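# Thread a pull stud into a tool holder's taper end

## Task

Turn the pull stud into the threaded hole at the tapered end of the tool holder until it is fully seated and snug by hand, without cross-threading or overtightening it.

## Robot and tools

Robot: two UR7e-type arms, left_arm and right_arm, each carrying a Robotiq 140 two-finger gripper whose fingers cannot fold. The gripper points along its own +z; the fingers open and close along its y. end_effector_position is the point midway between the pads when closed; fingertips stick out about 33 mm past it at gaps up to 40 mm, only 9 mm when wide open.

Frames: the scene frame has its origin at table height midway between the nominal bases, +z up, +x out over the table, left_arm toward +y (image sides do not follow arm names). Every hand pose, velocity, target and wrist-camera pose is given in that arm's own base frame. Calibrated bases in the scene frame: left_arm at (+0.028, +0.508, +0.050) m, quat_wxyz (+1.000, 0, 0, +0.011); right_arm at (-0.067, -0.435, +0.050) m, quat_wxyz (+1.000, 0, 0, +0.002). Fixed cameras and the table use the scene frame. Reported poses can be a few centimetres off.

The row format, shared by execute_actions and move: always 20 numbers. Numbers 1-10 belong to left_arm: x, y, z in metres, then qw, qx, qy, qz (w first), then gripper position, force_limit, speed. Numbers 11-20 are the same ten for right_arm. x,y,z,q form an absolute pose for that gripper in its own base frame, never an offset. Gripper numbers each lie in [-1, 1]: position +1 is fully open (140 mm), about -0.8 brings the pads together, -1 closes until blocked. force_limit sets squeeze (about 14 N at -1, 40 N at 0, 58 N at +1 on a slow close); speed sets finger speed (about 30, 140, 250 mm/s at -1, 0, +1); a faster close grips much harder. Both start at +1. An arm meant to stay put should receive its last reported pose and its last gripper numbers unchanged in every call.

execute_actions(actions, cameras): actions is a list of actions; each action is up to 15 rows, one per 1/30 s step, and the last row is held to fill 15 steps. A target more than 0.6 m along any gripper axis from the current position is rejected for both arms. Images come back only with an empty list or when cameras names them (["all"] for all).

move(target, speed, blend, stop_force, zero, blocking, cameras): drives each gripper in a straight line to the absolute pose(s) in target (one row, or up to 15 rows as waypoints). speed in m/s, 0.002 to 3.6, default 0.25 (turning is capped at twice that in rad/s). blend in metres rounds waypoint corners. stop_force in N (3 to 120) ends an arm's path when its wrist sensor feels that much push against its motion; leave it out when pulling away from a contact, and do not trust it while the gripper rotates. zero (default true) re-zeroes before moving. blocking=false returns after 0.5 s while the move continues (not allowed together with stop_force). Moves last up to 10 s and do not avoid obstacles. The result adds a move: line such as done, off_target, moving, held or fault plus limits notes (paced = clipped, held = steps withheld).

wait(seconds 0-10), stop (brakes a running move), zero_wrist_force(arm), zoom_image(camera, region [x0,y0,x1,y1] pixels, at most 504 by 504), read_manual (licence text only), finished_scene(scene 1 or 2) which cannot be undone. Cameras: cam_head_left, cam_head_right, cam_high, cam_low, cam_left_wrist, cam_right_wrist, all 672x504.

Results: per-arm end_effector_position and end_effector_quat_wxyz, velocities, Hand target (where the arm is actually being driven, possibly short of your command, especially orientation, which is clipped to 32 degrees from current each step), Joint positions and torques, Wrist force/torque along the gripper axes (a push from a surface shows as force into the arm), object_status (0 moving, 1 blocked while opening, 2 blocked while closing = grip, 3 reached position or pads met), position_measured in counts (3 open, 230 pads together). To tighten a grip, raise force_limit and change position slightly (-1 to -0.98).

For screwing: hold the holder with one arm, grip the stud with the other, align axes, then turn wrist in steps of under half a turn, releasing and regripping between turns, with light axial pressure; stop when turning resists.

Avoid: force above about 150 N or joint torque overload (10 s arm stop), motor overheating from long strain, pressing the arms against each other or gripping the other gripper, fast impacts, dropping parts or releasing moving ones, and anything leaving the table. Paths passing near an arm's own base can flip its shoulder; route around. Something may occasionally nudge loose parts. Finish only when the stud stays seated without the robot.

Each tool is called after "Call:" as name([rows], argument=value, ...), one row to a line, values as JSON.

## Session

Call:
execute_actions(actions=[])

Call:
zoom_image(camera="cam_head_left", region=[200, 180, 400, 280])

Scene clock: 0.00 s.
left_arm: end_effector_position=(+0.1357, +0.0020, +0.3243) position_measured=3 object_status=3 end_effector_quat_wxyz=(+0.678, -0.075, -0.663, +0.310) | right_arm: end_effector_position=(+0.3914, +0.1795, +0.1970) position_measured=3 object_status=3 end_effector_quat_wxyz=(+0.063, +0.860, +0.288, +0.417)
Joint positions: left_arm=[-0.083 -1.361 1.865 -0.383 -1.967 0.588] | right_arm=[0.033 -2.196 2.688 -2.928 -1.464 2.578]
Joint velocities: within noise
Joint torques (N m): no reading
Wrist force (N): no reading
Wrist torque (N m): no reading
Wrist force, peak (N): no reading
Hand target: left_arm +0.1357, +0.0020, +0.3243; +0.678, -0.075, -0.663, +0.310 | right_arm +0.3914, +0.1795, +0.1970; +0.063, +0.860, +0.288, +0.417
Tool commands: left_gripper/position=+1.0 left_gripper/force_limit=+1.0 left_gripper/speed=+1.0 right_gripper/position=+1.0 right_gripper/force_limit=+1.0 right_gripper/speed=+1.0

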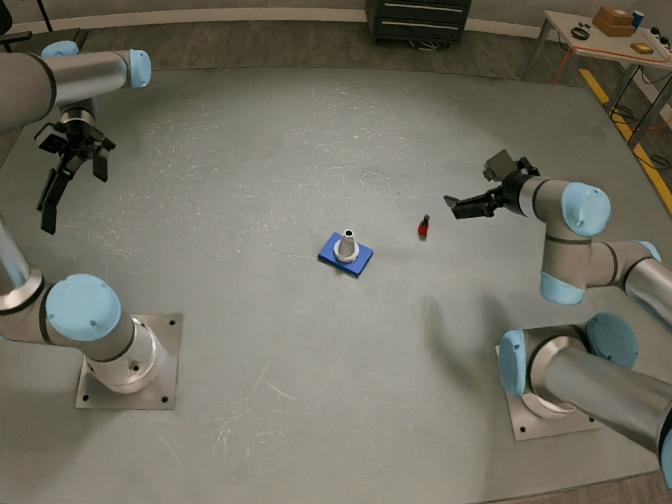

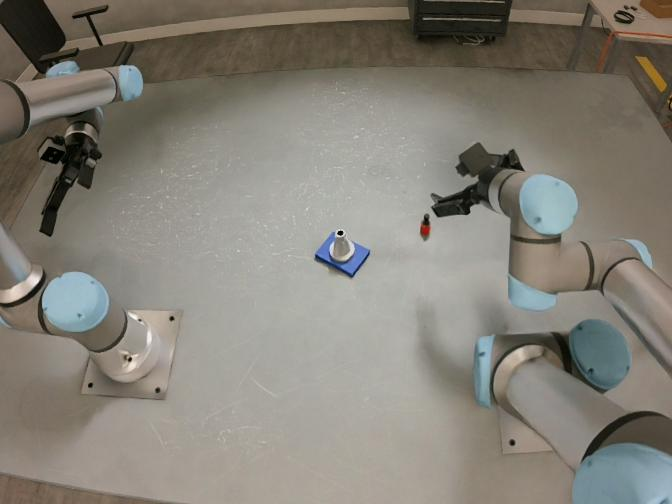

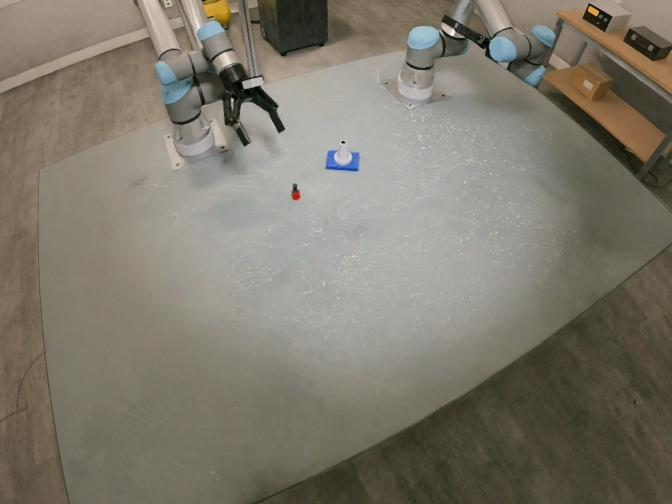

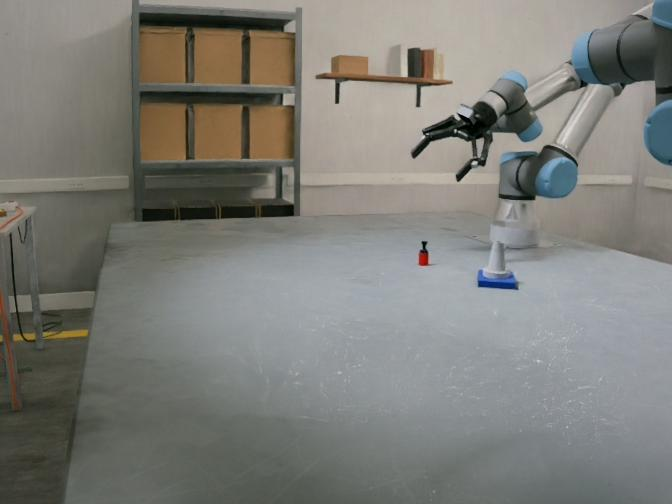

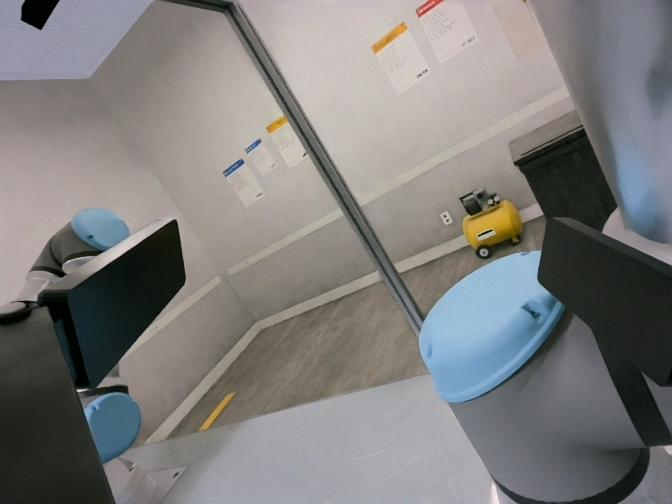

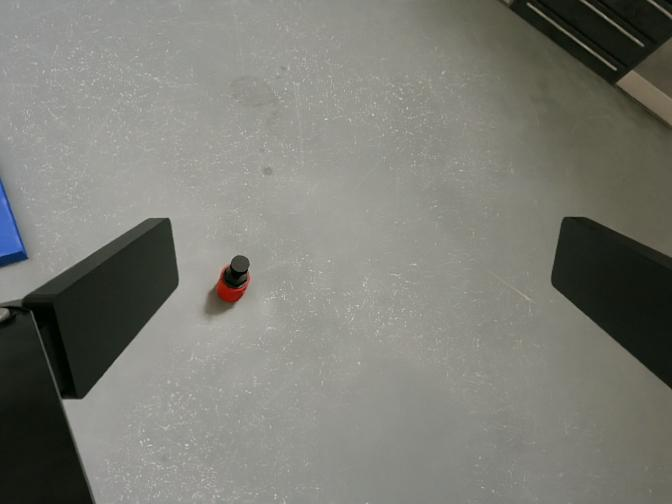

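Scaled by 2.520 from the camera's 672x504 image, which has a finer 960x720 frame.

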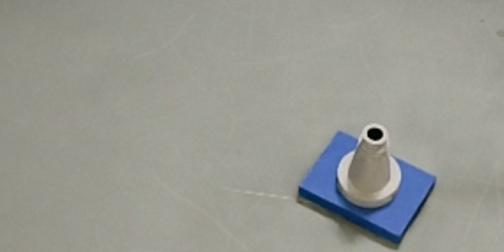

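Call:
move(target=[0.1357,0.0020,0.3243,0.678,-0.075,-0.663,0.310,1,1,1,0.41,0.31,0.30,0,1,0,0,1,1,1], speed=0.35, cameras=["cam_right_wrist","cam_low","cam_head_left"])

Scene clock: 9.40 s.
left_arm: end_effector_position=(+0.1357, +0.0020, +0.3243) position_measured=3 object_status=3 end_effector_quat_wxyz=(+0.678, -0.075, -0.663, +0.310) | right_arm: end_effector_position=(+0.4100, +0.3099, +0.2999) position_measured=3 object_status=3 end_effector_quat_wxyz=(+0.000, +1.000, +0.000, +0.000)
Joint positions: left_arm=[-0.083 -1.361 1.865 -0.384 -1.967 0.588] | right_arm=[0.385 -1.559 1.498 -1.511 -1.571 3.527]
Joint torques (N m): left_arm=[10.04 -36 -24.5 -0.13 -1.13 -1.84] | right_arm=[7.95 -29.11 -34.28 -1.21 -0.56 0.21]
Wrist force (N): left_arm=[-0.1 0.4 0.1] | right_arm=[-1.4 0.7 -1.5]
Wrist torque (N m): left_arm=[0.09 0.02 0.06] | right_arm=[0.17 0.06 0.33]
Wrist force, peak (N): left_arm=[-0.3 0.6 0.1] | right_arm=[-1.8 0.6 -1.5]
Hand target: left_arm +0.1357, +0.0020, +0.3243; +0.678, -0.075, -0.663, +0.310 | right_arm +0.4100, +0.3100, +0.3000; +0.000, +1.000, +0.000, +0.000
Off the commanded pose: left_arm 0.000 m, 0 deg | right_arm 0.000 m, 0 deg.
move: done
Images, in order (width x height): cam_head_left 672x504, cam_low 672x504, cam_right_wrist 672x504.

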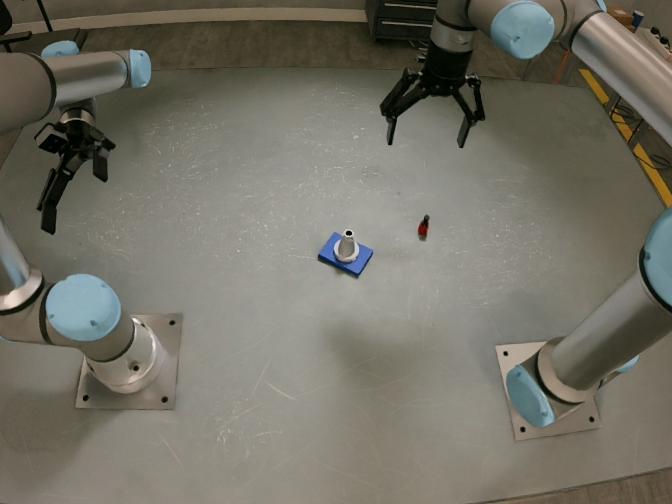

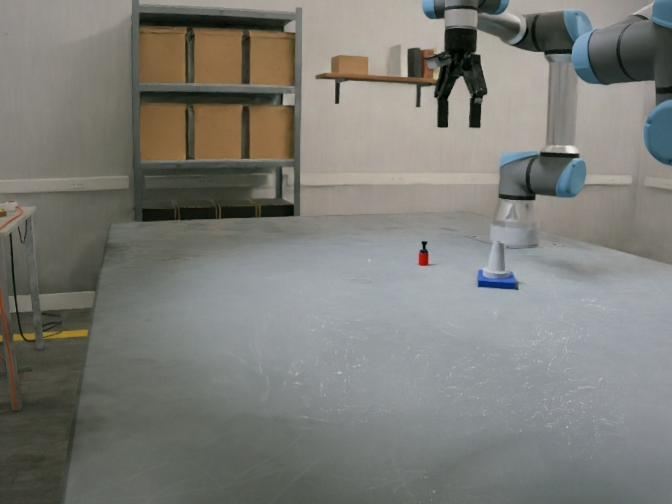

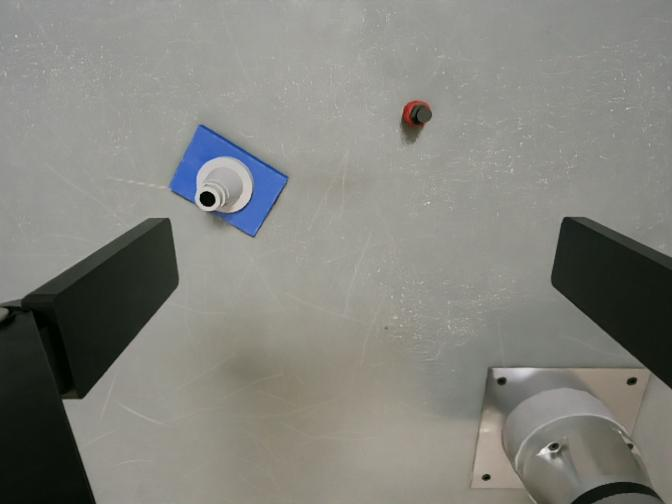

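Call:
move([
  [0.1357,0.0020,0.3243,0.678,-0.075,-0.663,0.310,1,1,1,0.451,0.2355,0.06,0,1,0,0,1,1,1],
  [0.1357,0.0020,0.3243,0.678,-0.075,-0.663,0.310,1,1,1,0.451,0.2355,0.06,0,1,0,0,-0.3,1,0],
], cameras=["cam_right_wrist","cam_low"])

Call:
zoom_image(camera="cam_low", region=[390, 200, 460, 280])

Call:
zoom_image(camera="cam_right_wrist", region=[290, 150, 430, 270])

Scene clock: 20.23 s.
left_arm: end_effector_position=(+0.1357, +0.0020, +0.3243) position_measured=3 object_status=3 end_effector_quat_wxyz=(+0.678, -0.075, -0.663, +0.310) | right_arm: end_effector_position=(+0.4510, +0.2355, +0.0600) position_measured=167 object_status=0 end_effector_quat_wxyz=(+0.000, +1.000, +0.000, +0.000)
Joint positions: left_arm=[-0.083 -1.361 1.865 -0.384 -1.967 0.588] | right_arm=[0.216 -1.426 1.997 -2.142 -1.571 3.358]
Joint torques (N m): left_arm=[9.38 -34.25 -24.29 -0.01 -2.08 -1.14] | right_arm=[8.31 -36.03 -13.9 -4.44 -1.73 -0.16]
Wrist force (N): left_arm=[-0.3 0.3 -0.3] | right_arm=[-1.7 0.3 -1.1]
Wrist torque (N m): left_arm=[0.06 0.06 0.06] | right_arm=[0.11 0.17 0.33]
Wrist force, peak (N): left_arm=[0.0 0.6 -0.3] | right_arm=[-2.1 -0.2 -4.6]
Hand target: left_arm +0.1357, +0.0020, +0.3243; +0.678, -0.075, -0.663, +0.310 | right_arm +0.4510, +0.2355, +0.0600; +0.000, +1.000, +0.000, +0.000
Off the commanded pose: left_arm 0.000 m, 0 deg | right_arm 0.000 m, 0 deg.
move: done
Images, in order (width x height): cam_low 672x504, cam_right_wrist 672x504.

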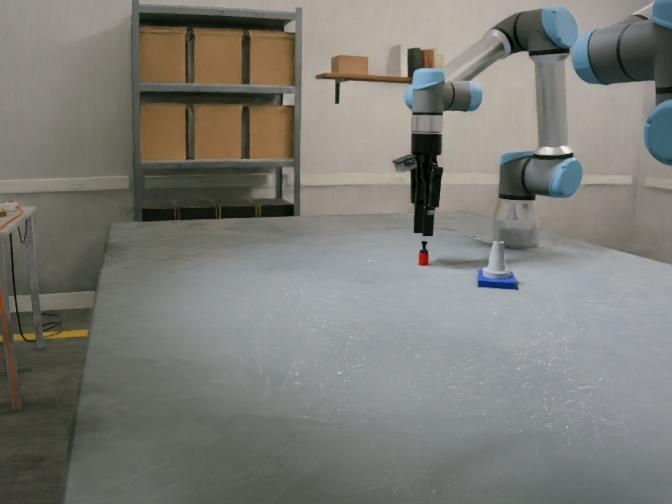

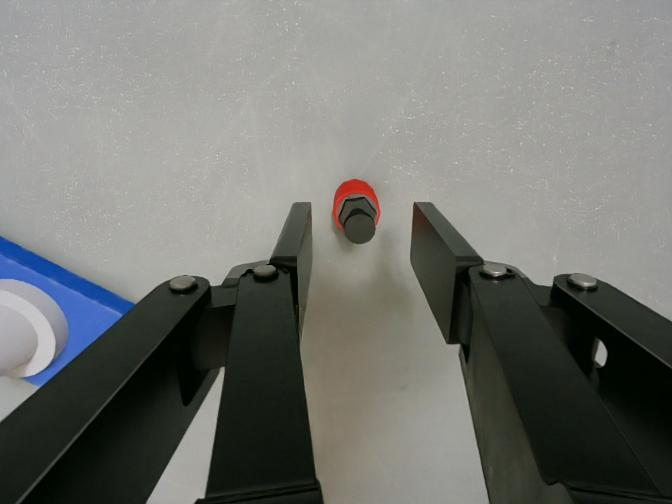

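Scaled by 6.300 from the camera's 672x504 image, which has a finer 960x720 frame.

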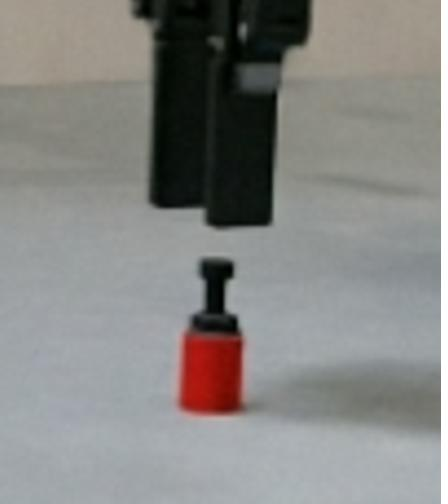

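Scaled by 3.600 from the camera's 672x504 image, which has a finer 960x720 frame.

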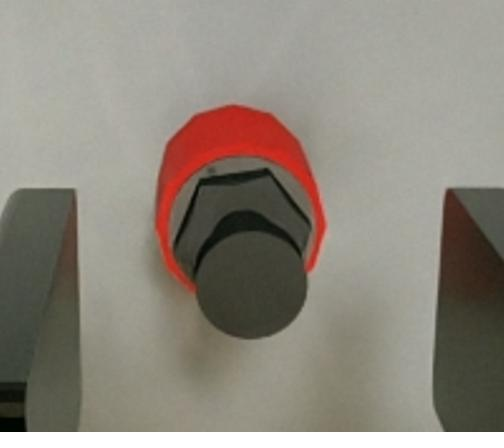

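Call:
move(target=[0.1357,0.0020,0.3243,0.678,-0.075,-0.663,0.310,1,1,1,0.4487,0.2345,0.024,0,1,0,0,-0.3,1,0], speed=0.04, stop_force=8)

Call:
move(target=[0.1357,0.0020,0.3243,0.678,-0.075,-0.663,0.310,1,1,1,0.4487,0.2345,0.024,0,1,0,0,-1,0.5,-1])

Call:
wait(seconds=0.7, cameras=["cam_right_wrist","cam_low"])

Call:
zoom_image(camera="cam_low", region=[390, 200, 460, 280])

Call:
zoom_image(camera="cam_right_wrist", region=[290, 150, 430, 270])

Scene clock: 36.83 s.
left_arm: end_effector_position=(+0.1357, +0.0020, +0.3243) position_measured=3 object_status=3 end_effector_quat_wxyz=(+0.678, -0.075, -0.663, +0.310) | right_arm: end_effector_position=(+0.4487, +0.2345, +0.0240) position_measured=167 object_status=3 end_effector_quat_wxyz=(+0.000, +1.000, +0.000, +0.000)
Joint positions: left_arm=[-0.083 -1.361 1.865 -0.384 -1.967 0.588] | right_arm=[0.215 -1.377 2.049 -2.244 -1.571 3.357]
Joint torques (N m): left_arm=[10.42 -32.99 -24.47 0.17 -2 -0.45] | right_arm=[-5.63 -42.15 -30.49 -2.14 -1.47 -0.81]
Wrist force (N): left_arm=[0.0 0.1 -0.2] | right_arm=[-1.9 0.2 -0.6]
Wrist torque (N m): left_arm=[0.01 -0.01 0.06] | right_arm=[0.13 0.18 0.38]
Wrist force, peak (N): left_arm=[0.1 0.7 0.2] | right_arm=[-1.9 0.3 -1.5]
Hand target: left_arm +0.1357, +0.0020, +0.3243; +0.678, -0.075, -0.663, +0.310 | right_arm +0.4487, +0.2345, +0.0240; +0.000, +1.000, +0.000, +0.000
Off the commanded pose: left_arm 0.000 m, 0 deg | right_arm 0.000 m, 0 deg.
move: done

Scene clock: 38.30 s.
left_arm: end_effector_position=(+0.1357, +0.0020, +0.3243) position_measured=3 object_status=3 end_effector_quat_wxyz=(+0.678, -0.075, -0.663, +0.310) | right_arm: end_effector_position=(+0.4487, +0.2345, +0.0240) position_measured=212 object_status=0 end_effector_quat_wxyz=(+0.000, +1.000, +0.000, +0.000)
Joint positions: left_arm=[-0.083 -1.361 1.865 -0.384 -1.967 0.588] | right_arm=[0.215 -1.377 2.049 -2.244 -1.571 3.357]
Joint torques (N m): left_arm=[9.94 -33.95 -24.69 0.15 -2.09 -0.25] | right_arm=[-1.08 -39.74 -27.86 -4.02 -0.78 -0.02]
Wrist force (N): left_arm=[0.0 0.1 -0.1] | right_arm=[-3.1 0.0 -6.4]
Wrist torque (N m): left_arm=[0.02 0.00 0.06] | right_arm=[0.10 0.17 0.38]
Wrist force, peak (N): left_arm=[-0.4 0.4 0.3] | right_arm=[-3.1 0.1 -6.9]
Hand target: left_arm +0.1357, +0.0020, +0.3243; +0.678, -0.075, -0.663, +0.310 | right_arm +0.4487, +0.2345, +0.0240; +0.000, +1.000, +0.000, +0.000
Off the commanded pose: left_arm 0.000 m, 0 deg | right_arm 0.000 m, 0 deg.
move: done

Scene clock: 39.00 s.
left_arm: end_effector_position=(+0.1357, +0.0020, +0.3243) position_measured=3 object_status=3 end_effector_quat_wxyz=(+0.678, -0.075, -0.663, +0.310) | right_arm: end_effector_position=(+0.4487, +0.2345, +0.0240) position_measured=212 object_status=2 end_effector_quat_wxyz=(+0.000, +1.000, +0.000, +0.000)
Joint positions: left_arm=[-0.083 -1.361 1.865 -0.384 -1.967 0.588] | right_arm=[0.215 -1.377 2.049 -2.244 -1.571 3.357]
Joint torques (N m): left_arm=[10.15 -32.84 -24.44 0.27 -2.1 -0.24] | right_arm=[1 -35.59 -24.74 -4.2 -0.59 0.03]
Wrist force (N): left_arm=[0.2 0.3 0.1] | right_arm=[-3.1 0.1 -6.8]
Wrist torque (N m): left_arm=[0.06 -0.04 0.05] | right_arm=[0.13 0.16 0.39]
Wrist force, peak (N): left_arm=[-0.1 0.4 0.0] | right_arm=[-3.2 0.1 -7.1]
Hand target: left_arm +0.1357, +0.0020, +0.3243; +0.678, -0.075, -0.663, +0.310 | right_arm +0.4487, +0.2345, +0.0240; +0.000, +1.000, +0.000, +0.000
Tool commands: left_gripper/position=+1.0 left_gripper/force_limit=+1.0 left_gripper/speed=+1.0 right_gripper/position=-1.0 right_gripper/force_limit=+0.5 right_gripper/speed=-1.0
Off the commanded pose: left_arm 0.000 m, 0 deg | right_arm 0.000 m, 0 deg.
wait: 0.70 s; at rest by 0.17 s
Images, in order (width x height): cam_low 672x504, cam_right_wrist 672x504.

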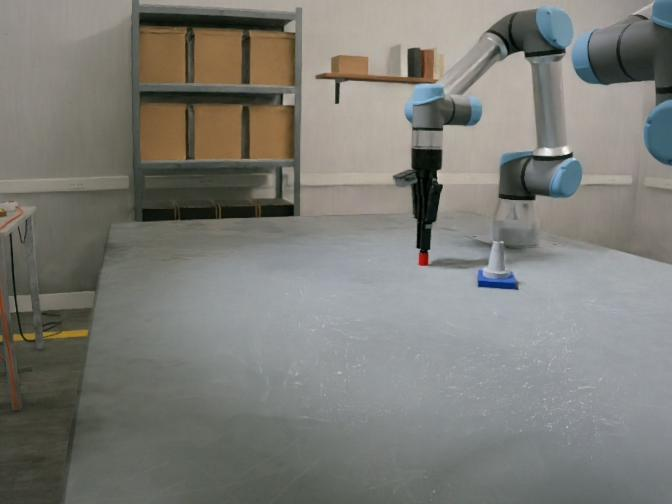

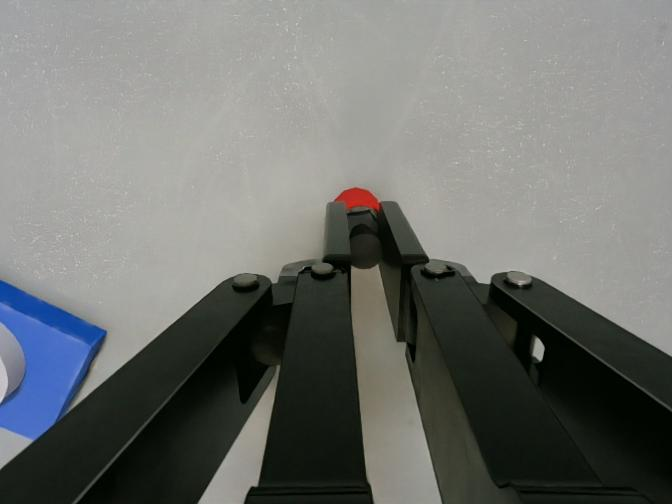

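Scaled by 6.300 from the camera's 672x504 image, which has a finer 960x720 frame.

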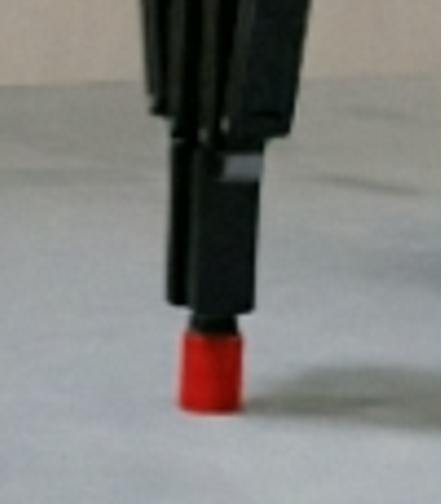

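Scaled by 3.600 from the camera's 672x504 image, which has a finer 960x720 frame.

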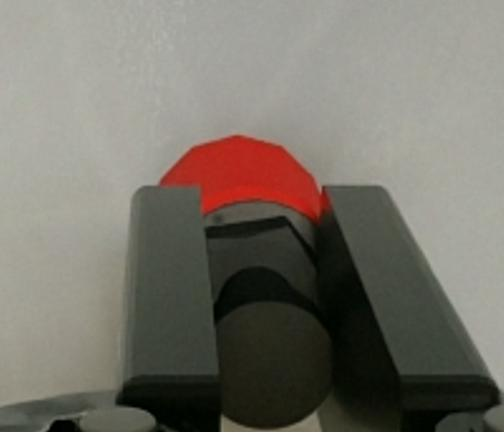

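Call:
move([
  [0.1357,0.0020,0.3243,0.678,-0.075,-0.663,0.310,1,1,1,0.4487,0.2345,0.12,0,1,0,0,-1,0.5,-1],
  [0.1357,0.0020,0.3243,0.678,-0.075,-0.663,0.310,1,1,1,0.34,0.441,0.20,0,1,0,0,-1,0.5,-1],
], speed=[0.12,0.25], blend=0.04, cameras=["cam_right_wrist"])

Call:
zoom_image(camera="cam_right_wrist", region=[270, 70, 430, 270])

Scene clock: 50.07 s.
left_arm: end_effector_position=(+0.1357, +0.0020, +0.3243) position_measured=3 object_status=3 end_effector_quat_wxyz=(+0.678, -0.075, -0.663, +0.310) | right_arm: end_effector_position=(+0.3401, +0.4409, +0.1999) position_measured=212 object_status=2 end_effector_quat_wxyz=(+0.000, +1.000, +0.000, +0.000)
Joint positions: left_arm=[-0.083 -1.361 1.865 -0.384 -1.967 0.588] | right_arm=[0.672 -1.44 1.626 -1.757 -1.571 3.814]
Joint torques (N m): left_arm=[10.54 -31.8 -24.31 0.5 -2.16 0.65] | right_arm=[6.66 -43.42 -27.18 -3.88 -0.45 0.19]
Wrist force (N): left_arm=[0.1 0.0 0.2] | right_arm=[-1.4 0.5 -0.5]
Wrist torque (N m): left_arm=[-0.01 -0.02 0.05] | right_arm=[0.09 0.08 0.35]
Wrist force, peak (N): left_arm=[-0.2 0.6 0.2] | right_arm=[-3.2 0.2 -6.9]
Hand target: left_arm +0.1357, +0.0020, +0.3243; +0.678, -0.075, -0.663, +0.310 | right_arm +0.3400, +0.4410, +0.2000; +0.000, +1.000, +0.000, +0.000
Off the commanded pose: left_arm 0.000 m, 0 deg | right_arm 0.000 m, 0 deg.
move: done
Images, in order (width x height): cam_right_wrist 672x504.

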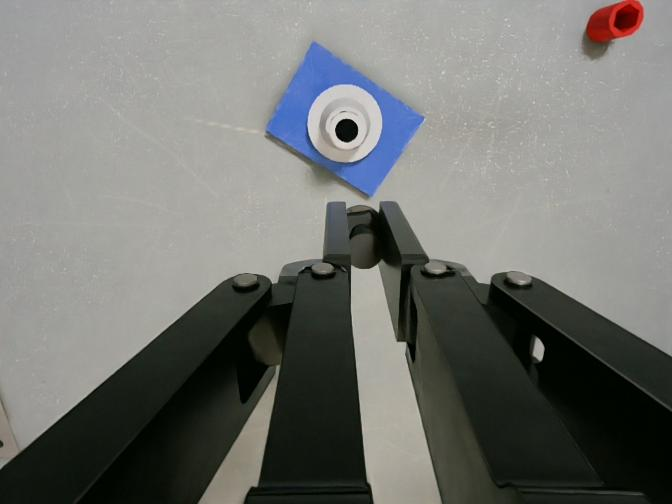

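Scaled by 2.520 from the camera's 672x504 image, which has a finer 960x720 frame.

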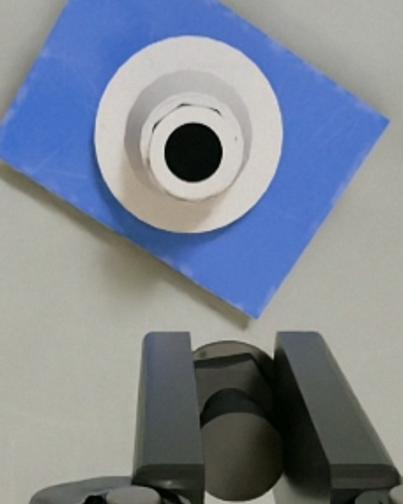

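Call:
move(target=[0.1357,0.0020,0.3243,0.678,-0.075,-0.663,0.310,1,1,1,0.375,0.4448,0.113,0,1,0,0,-1,0.5,-1], speed=0.12, cameras=["cam_right_wrist","cam_low","cam_high","cam_head_left"])

Call:
zoom_image(camera="cam_right_wrist", region=[300, 150, 420, 270])

Call:
zoom_image(camera="cam_low", region=[460, 200, 540, 300])

Call:
zoom_image(camera="cam_high", region=[310, 110, 375, 180])

Call:
zoom_image(camera="cam_head_left", region=[315, 190, 380, 270])

Scene clock: 64.80 s.
left_arm: end_effector_position=(+0.1357, +0.0020, +0.3243) position_measured=3 object_status=3 end_effector_quat_wxyz=(+0.678, -0.075, -0.663, +0.310) | right_arm: end_effector_position=(+0.3750, +0.4447, +0.1129) position_measured=212 object_status=2 end_effector_quat_wxyz=(+0.000, +1.000, +0.000, +0.000)
Joint positions: left_arm=[-0.083 -1.361 1.865 -0.384 -1.967 0.588] | right_arm=[0.639 -1.323 1.716 -1.964 -1.571 3.781]
Joint torques (N m): left_arm=[10.14 -30.82 -24.23 0.71 -2 1.14] | right_arm=[8.81 -45.22 -33.94 -2.5 -0.72 1.35]
Wrist force (N): left_arm=[-0.4 0.2 0.1] | right_arm=[-1.6 1.1 -0.8]
Wrist torque (N m): left_arm=[0.04 0.08 0.07] | right_arm=[0.29 0.06 0.31]
Wrist force, peak (N): left_arm=[0.0 0.6 -0.2] | right_arm=[-2.9 0.5 -2.7]
Hand target: left_arm +0.1357, +0.0020, +0.3243; +0.678, -0.075, -0.663, +0.310 | right_arm +0.3750, +0.4448, +0.1130; +0.000, +1.000, +0.000, +0.000
Off the commanded pose: left_arm 0.000 m, 0 deg | right_arm 0.000 m, 0 deg.
move: done
Images, in order (width x height): cam_head_left 672x504, cam_high 672x504, cam_low 672x504, cam_right_wrist 672x504.

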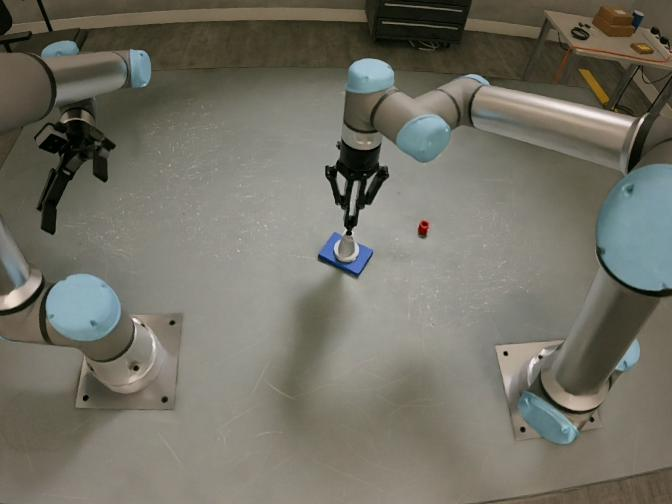

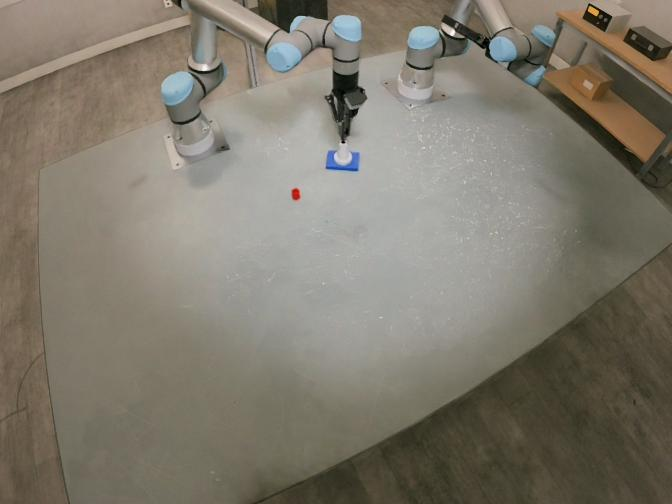

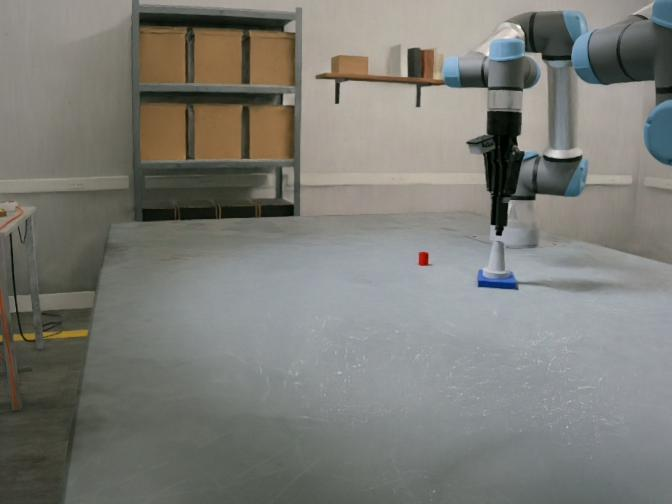

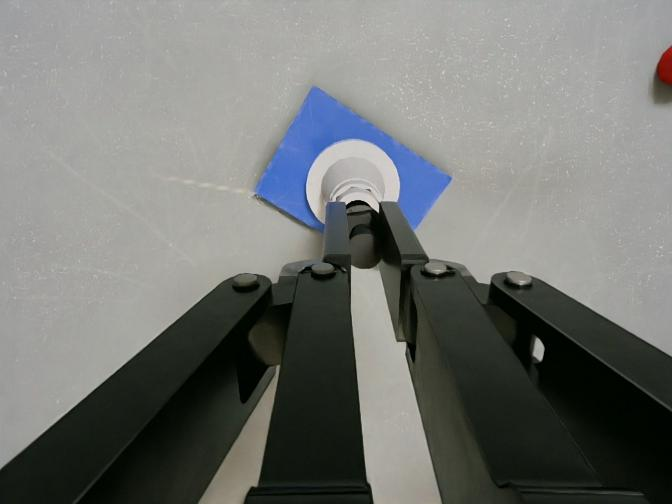

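Scaled by 4.200 from the camera's 672x504 image, which has a finer 960x720 frame.

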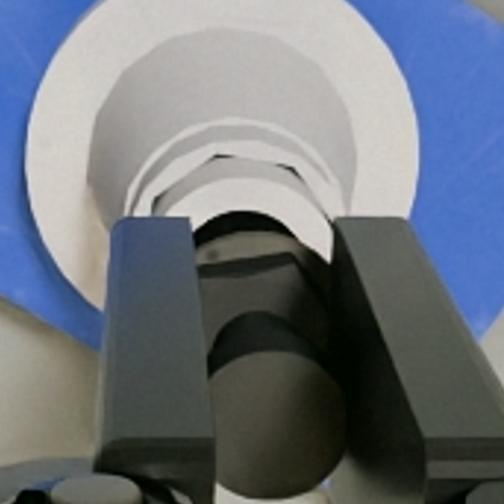

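Scaled by 5.040 from the camera's 672x504 image, which has a finer 960x720 frame.

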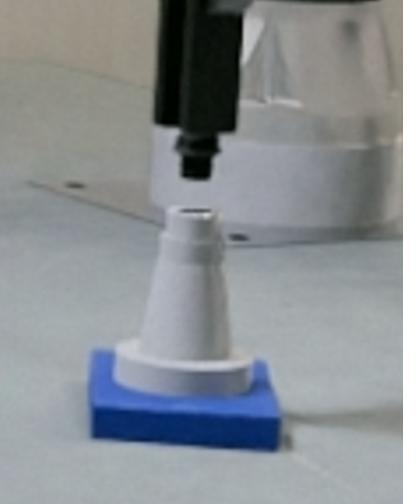

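Scaled by 7.200 from the camera's 672x504 image, which has a finer 960x720 frame.

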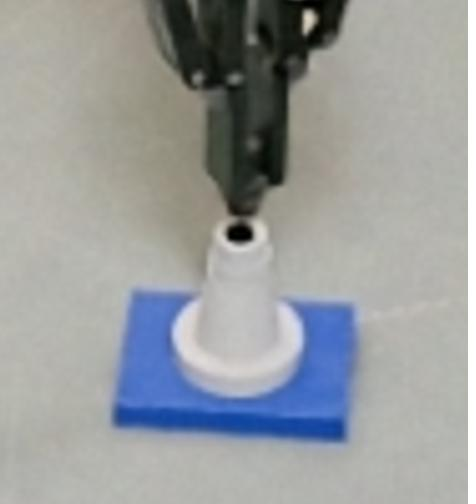

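Scaled by 6.300 from the camera's 672x504 image, which has a finer 960x720 frame.

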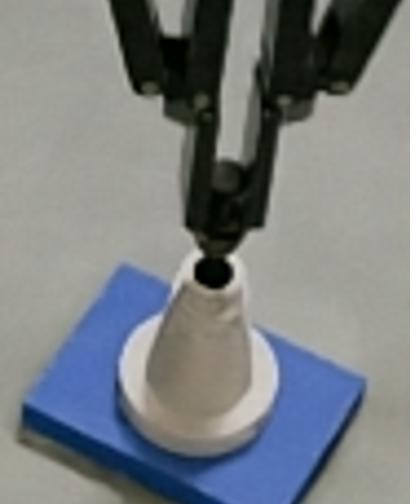

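Call:
move([
  [0.1357,0.0020,0.3243,0.678,-0.075,-0.663,0.310,1,1,1,0.375,0.4448,0.113,0,0.5,0.866,0,-1,0.5,-1],
  [0.1357,0.0020,0.3243,0.678,-0.075,-0.663,0.310,1,1,1,0.375,0.4448,0.113,0,-0.5,0.866,0,-1,0.5,-1],
  [0.1357,0.0020,0.3243,0.678,-0.075,-0.663,0.310,1,1,1,0.375,0.4448,0.113,0,1,0,0,-1,0.5,-1],
  [0.1357,0.0020,0.3243,0.678,-0.075,-0.663,0.310,1,1,1,0.375,0.4448,0.113,0,0.7071,0.7071,0,-1,0.5,-1],
], speed=0.8, blend=0.02)

Call:
move(target=[0.1357,0.0020,0.3243,0.678,-0.075,-0.663,0.310,1,1,1,0.375,0.4448,0.095,0,0.7071,0.7071,0,-1,0.5,-1], speed=0.006, stop_force=5)

Scene clock: 87.77 s.
left_arm: end_effector_position=(+0.1357, +0.0020, +0.3243) position_measured=3 object_status=3 end_effector_quat_wxyz=(+0.678, -0.075, -0.663, +0.310) | right_arm: end_effector_position=(+0.3750, +0.4448, +0.1130) position_measured=212 object_status=2 end_effector_quat_wxyz=(+0.000, +0.707, +0.707, +0.000)
Joint positions: left_arm=[-0.083 -1.361 1.865 -0.384 -1.967 0.588] | right_arm=[0.639 -1.323 1.716 -1.964 -1.571 -4.073]
Joint torques (N m): left_arm=[9.72 -29.3 -24.14 1.06 -1.99 1.61] | right_arm=[-4.68 -47.03 -17.28 -1.46 0.02 -0.87]
Wrist force (N): left_arm=[0.1 0.0 0.0] | right_arm=[-1.5 1.0 -0.6]
Wrist torque (N m): left_arm=[0.00 -0.02 0.06] | right_arm=[0.30 0.04 0.23]
Wrist force, peak (N): left_arm=[0.0 0.6 0.1] | right_arm=[-1.9 1.1 -1.0]
Hand target: left_arm +0.1357, +0.0020, +0.3243; +0.678, -0.075, -0.663, +0.310 | right_arm +0.3750, +0.4448, +0.1130; +0.000, +0.707, +0.707, +0.000
Off the commanded pose: left_arm 0.000 m, 0 deg | right_arm 0.000 m, 0 deg.
move: done

Scene clock: 91.47 s.
left_arm: end_effector_position=(+0.1357, +0.0020, +0.3243) position_measured=3 object_status=3 end_effector_quat_wxyz=(+0.678, -0.075, -0.663, +0.310) | right_arm: end_effector_position=(+0.3750, +0.4448, +0.0979) position_measured=212 object_status=2 end_effector_quat_wxyz=(+0.000, +0.707, +0.707, +0.000)
Joint positions: left_arm=[-0.083 -1.361 1.865 -0.384 -1.967 0.588] | right_arm=[0.639 -1.308 1.739 -2.002 -1.571 -4.073]
Joint torques (N m): left_arm=[9.62 -28.78 -23.85 1.02 -2.08 1.58] | right_arm=[6.64 -43.29 -29.12 -0.77 -1.76 -1.28]
Wrist force (N): left_arm=[0.0 0.4 0.0] | right_arm=[-0.1 1.2 -7.7]
Wrist torque (N m): left_arm=[0.08 -0.01 0.05] | right_arm=[0.33 -0.02 0.22]
Wrist force, peak (N): left_arm=[0.4 0.5 -0.1] | right_arm=[1.1 0.8 -14.2]
Hand target: left_arm +0.1357, +0.0020, +0.3243; +0.678, -0.075, -0.663, +0.310 | right_arm +0.3750, +0.4448, +0.0979; +0.000, +0.707, +0.707, +0.000
Off the commanded pose: left_arm 0.000 m, 0 deg | right_arm 0.003 m, 0 deg.
move: contact (right_arm)

Call:
move(target=[0.1357,0.0020,0.3243,0.678,-0.075,-0.663,0.310,1,1,1,0.375,0.4448,0.0984,0,0.7071,0.7071,0,-1,0.5,-1], speed=0.01)

Call:
move(target=[0.1357,0.0020,0.3243,0.678,-0.075,-0.663,0.310,1,1,1,0.378,0.4448,0.0984,0,0.7071,0.7071,0,-1,0.5,-1], speed=0.004, stop_force=4)

Call:
move(target=[0.1357,0.0020,0.3243,0.678,-0.075,-0.663,0.310,1,1,1,0.372,0.4448,0.0984,0,0.7071,0.7071,0,-1,0.5,-1], speed=0.004, stop_force=7)

Scene clock: 98.77 s.
left_arm: end_effector_position=(+0.1357, +0.0020, +0.3243) position_measured=3 object_status=3 end_effector_quat_wxyz=(+0.678, -0.075, -0.663, +0.310) | right_arm: end_effector_position=(+0.3750, +0.4448, +0.0984) position_measured=212 object_status=2 end_effector_quat_wxyz=(+0.000, +0.707, +0.707, +0.000)
Joint positions: left_arm=[-0.083 -1.361 1.865 -0.384 -1.967 0.588] | right_arm=[0.639 -1.309 1.739 -2.001 -1.571 -4.073]
Joint torques (N m): left_arm=[9.72 -27.3 -25.07 1.26 -1.96 1.55] | right_arm=[6.97 -46.89 -32.63 -1.56 -1.74 -1.16]
Wrist force (N): left_arm=[0.0 0.1 -0.1] | right_arm=[-1.5 1.3 -0.6]
Wrist torque (N m): left_arm=[0.02 -0.01 0.06] | right_arm=[0.36 0.06 0.22]
Wrist force, peak (N): left_arm=[0.1 0.6 -0.4] | right_arm=[-0.3 1.1 -8.0]
Hand target: left_arm +0.1357, +0.0020, +0.3243; +0.678, -0.075, -0.663, +0.310 | right_arm +0.3750, +0.4448, +0.0984; +0.000, +0.707, +0.707, +0.000
Off the commanded pose: left_arm 0.000 m, 0 deg | right_arm 0.000 m, 0 deg.
move: done

Scene clock: 100.10 s.
left_arm: end_effector_position=(+0.1357, +0.0020, +0.3243) position_measured=3 object_status=3 end_effector_quat_wxyz=(+0.678, -0.075, -0.663, +0.310) | right_arm: end_effector_position=(+0.3780, +0.4448, +0.0984) position_measured=212 object_status=2 end_effector_quat_wxyz=(+0.000, +0.707, +0.707, +0.000)
Joint positions: left_arm=[-0.083 -1.361 1.865 -0.384 -1.967 0.588] | right_arm=[0.636 -1.304 1.733 -1.999 -1.571 -4.076]
Joint torques (N m): left_arm=[9.91 -27.03 -24.56 1.38 -2.07 1.65] | right_arm=[-2.56 -30.88 -22.44 -1.79 -1.77 0]
Wrist force (N): left_arm=[-0.2 0.2 -0.1] | right_arm=[-1.5 1.2 -0.8]
Wrist torque (N m): left_arm=[0.03 0.04 0.06] | right_arm=[0.35 0.04 0.36]
Wrist force, peak (N): left_arm=[-0.4 0.3 -0.1] | right_arm=[-1.8 1.3 -0.6]
Hand target: left_arm +0.1357, +0.0020, +0.3243; +0.678, -0.075, -0.663, +0.310 | right_arm +0.3780, +0.4448, +0.0984; +0.000, +0.707, +0.707, +0.000
Off the commanded pose: left_arm 0.000 m, 0 deg | right_arm 0.000 m, 0 deg.
move: done

Scene clock: 102.20 s.
left_arm: end_effector_position=(+0.1357, +0.0020, +0.3243) position_measured=3 object_status=3 end_effector_quat_wxyz=(+0.678, -0.075, -0.663, +0.310) | right_arm: end_effector_position=(+0.3720, +0.4448, +0.0984) position_measured=212 object_status=2 end_effector_quat_wxyz=(+0.000, +0.707, +0.707, +0.000)
Joint positions: left_arm=[-0.083 -1.361 1.865 -0.384 -1.967 0.588] | right_arm=[0.642 -1.313 1.744 -2.002 -1.571 -4.07]
Joint torques (N m): left_arm=[9.73 -25.97 -24.05 1.49 -2.07 1.57] | right_arm=[2.01 -38.49 -27.2 -3.87 -1.7 0.03]
Wrist force (N): left_arm=[-0.1 0.4 -0.1] | right_arm=[-1.3 1.0 -0.8]
Wrist torque (N m): left_arm=[0.09 0.03 0.05] | right_arm=[0.30 0.02 0.23]
Wrist force, peak (N): left_arm=[-0.4 0.5 0.1] | right_arm=[-1.6 1.3 -0.9]
Hand target: left_arm +0.1357, +0.0020, +0.3243; +0.678, -0.075, -0.663, +0.310 | right_arm +0.3720, +0.4448, +0.0984; +0.000, +0.707, +0.707, +0.000
Off the commanded pose: left_arm 0.000 m, 0 deg | right_arm 0.000 m, 0 deg.
move: done

Call:
move(target=[0.1357,0.0020,0.3243,0.678,-0.075,-0.663,0.310,1,1,1,0.375,0.446,0.0988,0,0.7071,0.7071,0,-1,0.5,-1], speed=0.03)

Call:
move(target=[0.1357,0.0020,0.3243,0.678,-0.075,-0.663,0.310,1,1,1,0.375,0.446,0.093,0,0.7071,0.7071,0,-1,0.5,-1], speed=0.005, stop_force=5)

Scene clock: 109.43 s.
left_arm: end_effector_position=(+0.1357, +0.0020, +0.3243) position_measured=3 object_status=3 end_effector_quat_wxyz=(+0.678, -0.075, -0.663, +0.310) | right_arm: end_effector_position=(+0.3751, +0.4460, +0.0988) position_measured=212 object_status=2 end_effector_quat_wxyz=(+0.000, +0.707, +0.707, +0.000)
Joint positions: left_arm=[-0.083 -1.361 1.865 -0.384 -1.967 0.588] | right_arm=[0.641 -1.307 1.735 -1.999 -1.571 -4.072]
Joint torques (N m): left_arm=[9.5 -25.72 -23.83 1.6 -2.06 1.62] | right_arm=[-6.73 -31.06 -24.33 -1.81 -1.5 -1.04]
Wrist force (N): left_arm=[0.0 0.2 0.6] | right_arm=[-1.6 1.1 -0.5]
Wrist torque (N m): left_arm=[0.05 0.00 0.06] | right_arm=[0.34 0.07 0.34]
Wrist force, peak (N): left_arm=[0.3 0.6 0.3] | right_arm=[-1.8 1.1 -0.8]
Hand target: left_arm +0.1357, +0.0020, +0.3243; +0.678, -0.075, -0.663, +0.310 | right_arm +0.3750, +0.4460, +0.0988; +0.000, +0.707, +0.707, +0.000
Off the commanded pose: left_arm 0.000 m, 0 deg | right_arm 0.000 m, 0 deg.
move: done

Scene clock: 110.87 s.
left_arm: end_effector_position=(+0.1357, +0.0020, +0.3243) position_measured=3 object_status=3 end_effector_quat_wxyz=(+0.678, -0.075, -0.663, +0.310) | right_arm: end_effector_position=(+0.3750, +0.4460, +0.0977) position_measured=212 object_status=2 end_effector_quat_wxyz=(+0.000, +0.707, +0.707, +0.000)
Joint positions: left_arm=[-0.083 -1.361 1.865 -0.384 -1.967 0.588] | right_arm=[0.641 -1.306 1.737 -2.002 -1.571 -4.072]
Joint torques (N m): left_arm=[9.66 -24.41 -24.59 1.56 -1.91 1.53] | right_arm=[-5.24 -45.08 -29.7 -0.88 -1.57 -0.35]
Wrist force (N): left_arm=[0.3 0.6 -0.2] | right_arm=[-0.4 1.0 -6.4]
Wrist torque (N m): left_arm=[0.12 -0.07 0.06] | right_arm=[0.31 -0.01 0.34]
Wrist force, peak (N): left_arm=[0.3 0.6 -0.2] | right_arm=[0.8 0.1 -12.6]
Hand target: left_arm +0.1357, +0.0020, +0.3243; +0.678, -0.075, -0.663, +0.310 | right_arm +0.3750, +0.4460, +0.0978; +0.000, +0.707, +0.707, +0.000
Off the commanded pose: left_arm 0.000 m, 0 deg | right_arm 0.005 m, 0 deg.
move: contact (right_arm)

Call:
move(target=[0.1357,0.0020,0.3243,0.678,-0.075,-0.663,0.310,1,1,1,0.378,0.446,0.0979,0,0.7071,0.7071,0,-1,0.5,-1], speed=0.004, stop_force=4)

Call:
move(target=[0.1357,0.0020,0.3243,0.678,-0.075,-0.663,0.310,1,1,1,0.372,0.446,0.0979,0,0.7071,0.7071,0,-1,0.5,-1], speed=0.004, stop_force=7)

Scene clock: 120.83 s.
left_arm: end_effector_position=(+0.1357, +0.0020, +0.3243) position_measured=3 object_status=3 end_effector_quat_wxyz=(+0.678, -0.075, -0.663, +0.310) | right_arm: end_effector_position=(+0.3762, +0.4460, +0.0979) position_measured=212 object_status=2 end_effector_quat_wxyz=(+0.000, +0.707, +0.707, +0.000)
Joint positions: left_arm=[-0.083 -1.361 1.865 -0.384 -1.967 0.588] | right_arm=[0.64 -1.304 1.735 -2.001 -1.571 -4.073]
Joint torques (N m): left_arm=[9.44 -24.03 -24.2 1.62 -2.08 1.53] | right_arm=[6.68 -45.29 -16.32 -5.06 -1.67 0.61]
Wrist force (N): left_arm=[-0.1 0.3 0.1] | right_arm=[-1.9 -2.6 -5.5]
Wrist torque (N m): left_arm=[0.06 0.02 0.05] | right_arm=[0.53 0.06 0.36]
Wrist force, peak (N): left_arm=[0.0 0.6 -0.2] | right_arm=[-2.0 -3.3 -8.6]
Hand target: left_arm +0.1357, +0.0020, +0.3243; +0.678, -0.075, -0.663, +0.310 | right_arm +0.3762, +0.4460, +0.0979; +0.000, +0.707, +0.707, +0.000
Off the commanded pose: left_arm 0.000 m, 0 deg | right_arm 0.002 m, 0 deg.
move: contact (right_arm)

Scene clock: 122.47 s.
left_arm: end_effector_position=(+0.1357, +0.0020, +0.3243) position_measured=3 object_status=3 end_effector_quat_wxyz=(+0.678, -0.075, -0.663, +0.310) | right_arm: end_effector_position=(+0.3720, +0.4460, +0.0979) position_measured=212 object_status=2 end_effector_quat_wxyz=(+0.000, +0.707, +0.707, +0.000)
Joint positions: left_arm=[-0.083 -1.361 1.865 -0.384 -1.967 0.588] | right_arm=[0.644 -1.311 1.742 -2.003 -1.571 -4.068]
Joint torques (N m): left_arm=[9.43 -23.43 -24.4 1.86 -2.16 1.63] | right_arm=[1.52 -38.58 -27.38 -3.84 -1.78 -0.07]
Wrist force (N): left_arm=[-0.2 0.2 0.1] | right_arm=[-1.7 1.0 -0.7]
Wrist torque (N m): left_arm=[0.05 0.04 0.06] | right_arm=[0.31 0.09 0.23]
Wrist force, peak (N): left_arm=[0.6 0.4 -0.2] | right_arm=[-2.0 -2.5 -5.2]
Hand target: left_arm +0.1357, +0.0020, +0.3243; +0.678, -0.075, -0.663, +0.310 | right_arm +0.3720, +0.4460, +0.0979; +0.000, +0.707, +0.707, +0.000
Off the commanded pose: left_arm 0.000 m, 0 deg | right_arm 0.000 m, 0 deg.
move: done

Call:
move(target=[0.1357,0.0020,0.3243,0.678,-0.075,-0.663,0.310,1,1,1,0.374,0.446,0.0985,0,0.7071,0.7071,0,-1,0.5,-1], speed=0.03)

Call:
move(target=[0.1357,0.0020,0.3243,0.678,-0.075,-0.663,0.310,1,1,1,0.374,0.446,0.09,0,0.7071,0.7071,0,-1,0.5,-1], speed=0.005, stop_force=5)

Call:
move(target=[0.1357,0.0020,0.3243,0.678,-0.075,-0.663,0.310,1,1,1,0.371,0.446,0.0973,0,0.7071,0.7071,0,-1,0.5,-1], speed=0.004, stop_force=4)

Call:
move(target=[0.1357,0.0020,0.3243,0.678,-0.075,-0.663,0.310,1,1,1,0.377,0.446,0.0973,0,0.7071,0.7071,0,-1,0.5,-1], speed=0.004, stop_force=7)

Scene clock: 134.23 s.
left_arm: end_effector_position=(+0.1357, +0.0020, +0.3243) position_measured=3 object_status=3 end_effector_quat_wxyz=(+0.678, -0.075, -0.663, +0.310) | right_arm: end_effector_position=(+0.3740, +0.4460, +0.0985) position_measured=212 object_status=2 end_effector_quat_wxyz=(+0.000, +0.707, +0.707, +0.000)
Joint positions: left_arm=[-0.083 -1.361 1.865 -0.384 -1.967 0.588] | right_arm=[0.642 -1.308 1.738 -2 -1.571 -4.071]
Joint torques (N m): left_arm=[9.79 -22.49 -24.2 1.98 -2.07 1.67] | right_arm=[-6.69 -25.11 -28.16 -1.71 -1.64 -0.97]
Wrist force (N): left_arm=[-0.2 0.4 -0.1] | right_arm=[-1.5 1.1 -0.6]
Wrist torque (N m): left_arm=[0.08 0.03 0.06] | right_arm=[0.32 0.05 0.35]
Wrist force, peak (N): left_arm=[-0.4 0.4 0.2] | right_arm=[-1.8 1.2 -0.8]
Hand target: left_arm +0.1357, +0.0020, +0.3243; +0.678, -0.075, -0.663, +0.310 | right_arm +0.3740, +0.4460, +0.0985; +0.000, +0.707, +0.707, +0.000
Off the commanded pose: left_arm 0.000 m, 0 deg | right_arm 0.000 m, 0 deg.
move: done

Scene clock: 135.60 s.
left_arm: end_effector_position=(+0.1357, +0.0020, +0.3243) position_measured=3 object_status=3 end_effector_quat_wxyz=(+0.678, -0.075, -0.663, +0.310) | right_arm: end_effector_position=(+0.3741, +0.4460, +0.0976) position_measured=212 object_status=2 end_effector_quat_wxyz=(+0.000, +0.707, +0.707, +0.000)
Joint positions: left_arm=[-0.083 -1.361 1.865 -0.384 -1.967 0.588] | right_arm=[0.642 -1.307 1.739 -2.003 -1.571 -4.071]
Joint torques (N m): left_arm=[9.47 -22.47 -23.74 2.12 -2.13 1.56] | right_arm=[-3.78 -43.69 -29.43 -0.95 -1.64 -0.18]
Wrist force (N): left_arm=[0.2 0.1 0.0] | right_arm=[-0.7 0.7 -7.2]
Wrist torque (N m): left_arm=[0.01 -0.05 0.05] | right_arm=[0.31 0.01 0.35]
Wrist force, peak (N): left_arm=[-0.4 0.4 0.3] | right_arm=[0.0 -0.4 -13.8]
Hand target: left_arm +0.1357, +0.0020, +0.3243; +0.678, -0.075, -0.663, +0.310 | right_arm +0.3741, +0.4460, +0.0976; +0.000, +0.707, +0.707, +0.000
Off the commanded pose: left_arm 0.000 m, 0 deg | right_arm 0.008 m, 0 deg.
move: contact (right_arm)

Scene clock: 136.97 s.
left_arm: end_effector_position=(+0.1357, +0.0020, +0.3243) position_measured=3 object_status=3 end_effector_quat_wxyz=(+0.678, -0.075, -0.663, +0.310) | right_arm: end_effector_position=(+0.3710, +0.4460, +0.0973) position_measured=212 object_status=2 end_effector_quat_wxyz=(+0.000, +0.707, +0.707, +0.000)
Joint positions: left_arm=[-0.083 -1.361 1.865 -0.384 -1.967 0.588] | right_arm=[0.645 -1.311 1.745 -2.005 -1.571 -4.067]
Joint torques (N m): left_arm=[9.82 -22.24 -23.78 2.2 -2.06 1.52] | right_arm=[2.38 -39.74 -27.45 -3.65 -1.66 0.07]
Wrist force (N): left_arm=[0.0 0.4 0.0] | right_arm=[-1.7 0.9 -0.6]
Wrist torque (N m): left_arm=[0.08 0.00 0.06] | right_arm=[0.29 0.09 0.22]
Wrist force, peak (N): left_arm=[-0.1 0.3 0.5] | right_arm=[-0.8 0.7 -7.1]
Hand target: left_arm +0.1357, +0.0020, +0.3243; +0.678, -0.075, -0.663, +0.310 | right_arm +0.3710, +0.4460, +0.0973; +0.000, +0.707, +0.707, +0.000
Off the commanded pose: left_arm 0.000 m, 0 deg | right_arm 0.000 m, 0 deg.
move: done

Scene clock: 138.97 s.
left_arm: end_effector_position=(+0.1357, +0.0020, +0.3243) position_measured=3 object_status=3 end_effector_quat_wxyz=(+0.678, -0.075, -0.663, +0.310) | right_arm: end_effector_position=(+0.3745, +0.4460, +0.0973) position_measured=212 object_status=2 end_effector_quat_wxyz=(+0.000, +0.707, +0.707, +0.000)
Joint positions: left_arm=[-0.083 -1.361 1.865 -0.384 -1.967 0.588] | right_arm=[0.641 -1.306 1.739 -2.003 -1.571 -4.071]
Joint torques (N m): left_arm=[9.72 -21.73 -24.02 2.28 -2.14 1.54] | right_arm=[4.71 -43.64 -16.97 -5.66 -1.64 0.57]
Wrist force (N): left_arm=[-0.3 -0.1 0.3] | right_arm=[-1.0 -5.4 -7.3]
Wrist torque (N m): left_arm=[-0.02 0.06 0.06] | right_arm=[0.62 0.04 0.38]
Wrist force, peak (N): left_arm=[-0.3 0.4 0.4] | right_arm=[-0.6 -6.3 -11.2]
Hand target: left_arm +0.1357, +0.0020, +0.3243; +0.678, -0.075, -0.663, +0.310 | right_arm +0.3745, +0.4460, +0.0973; +0.000, +0.707, +0.707, +0.000
Off the commanded pose: left_arm 0.000 m, 0 deg | right_arm 0.003 m, 0 deg.
move: contact (right_arm)


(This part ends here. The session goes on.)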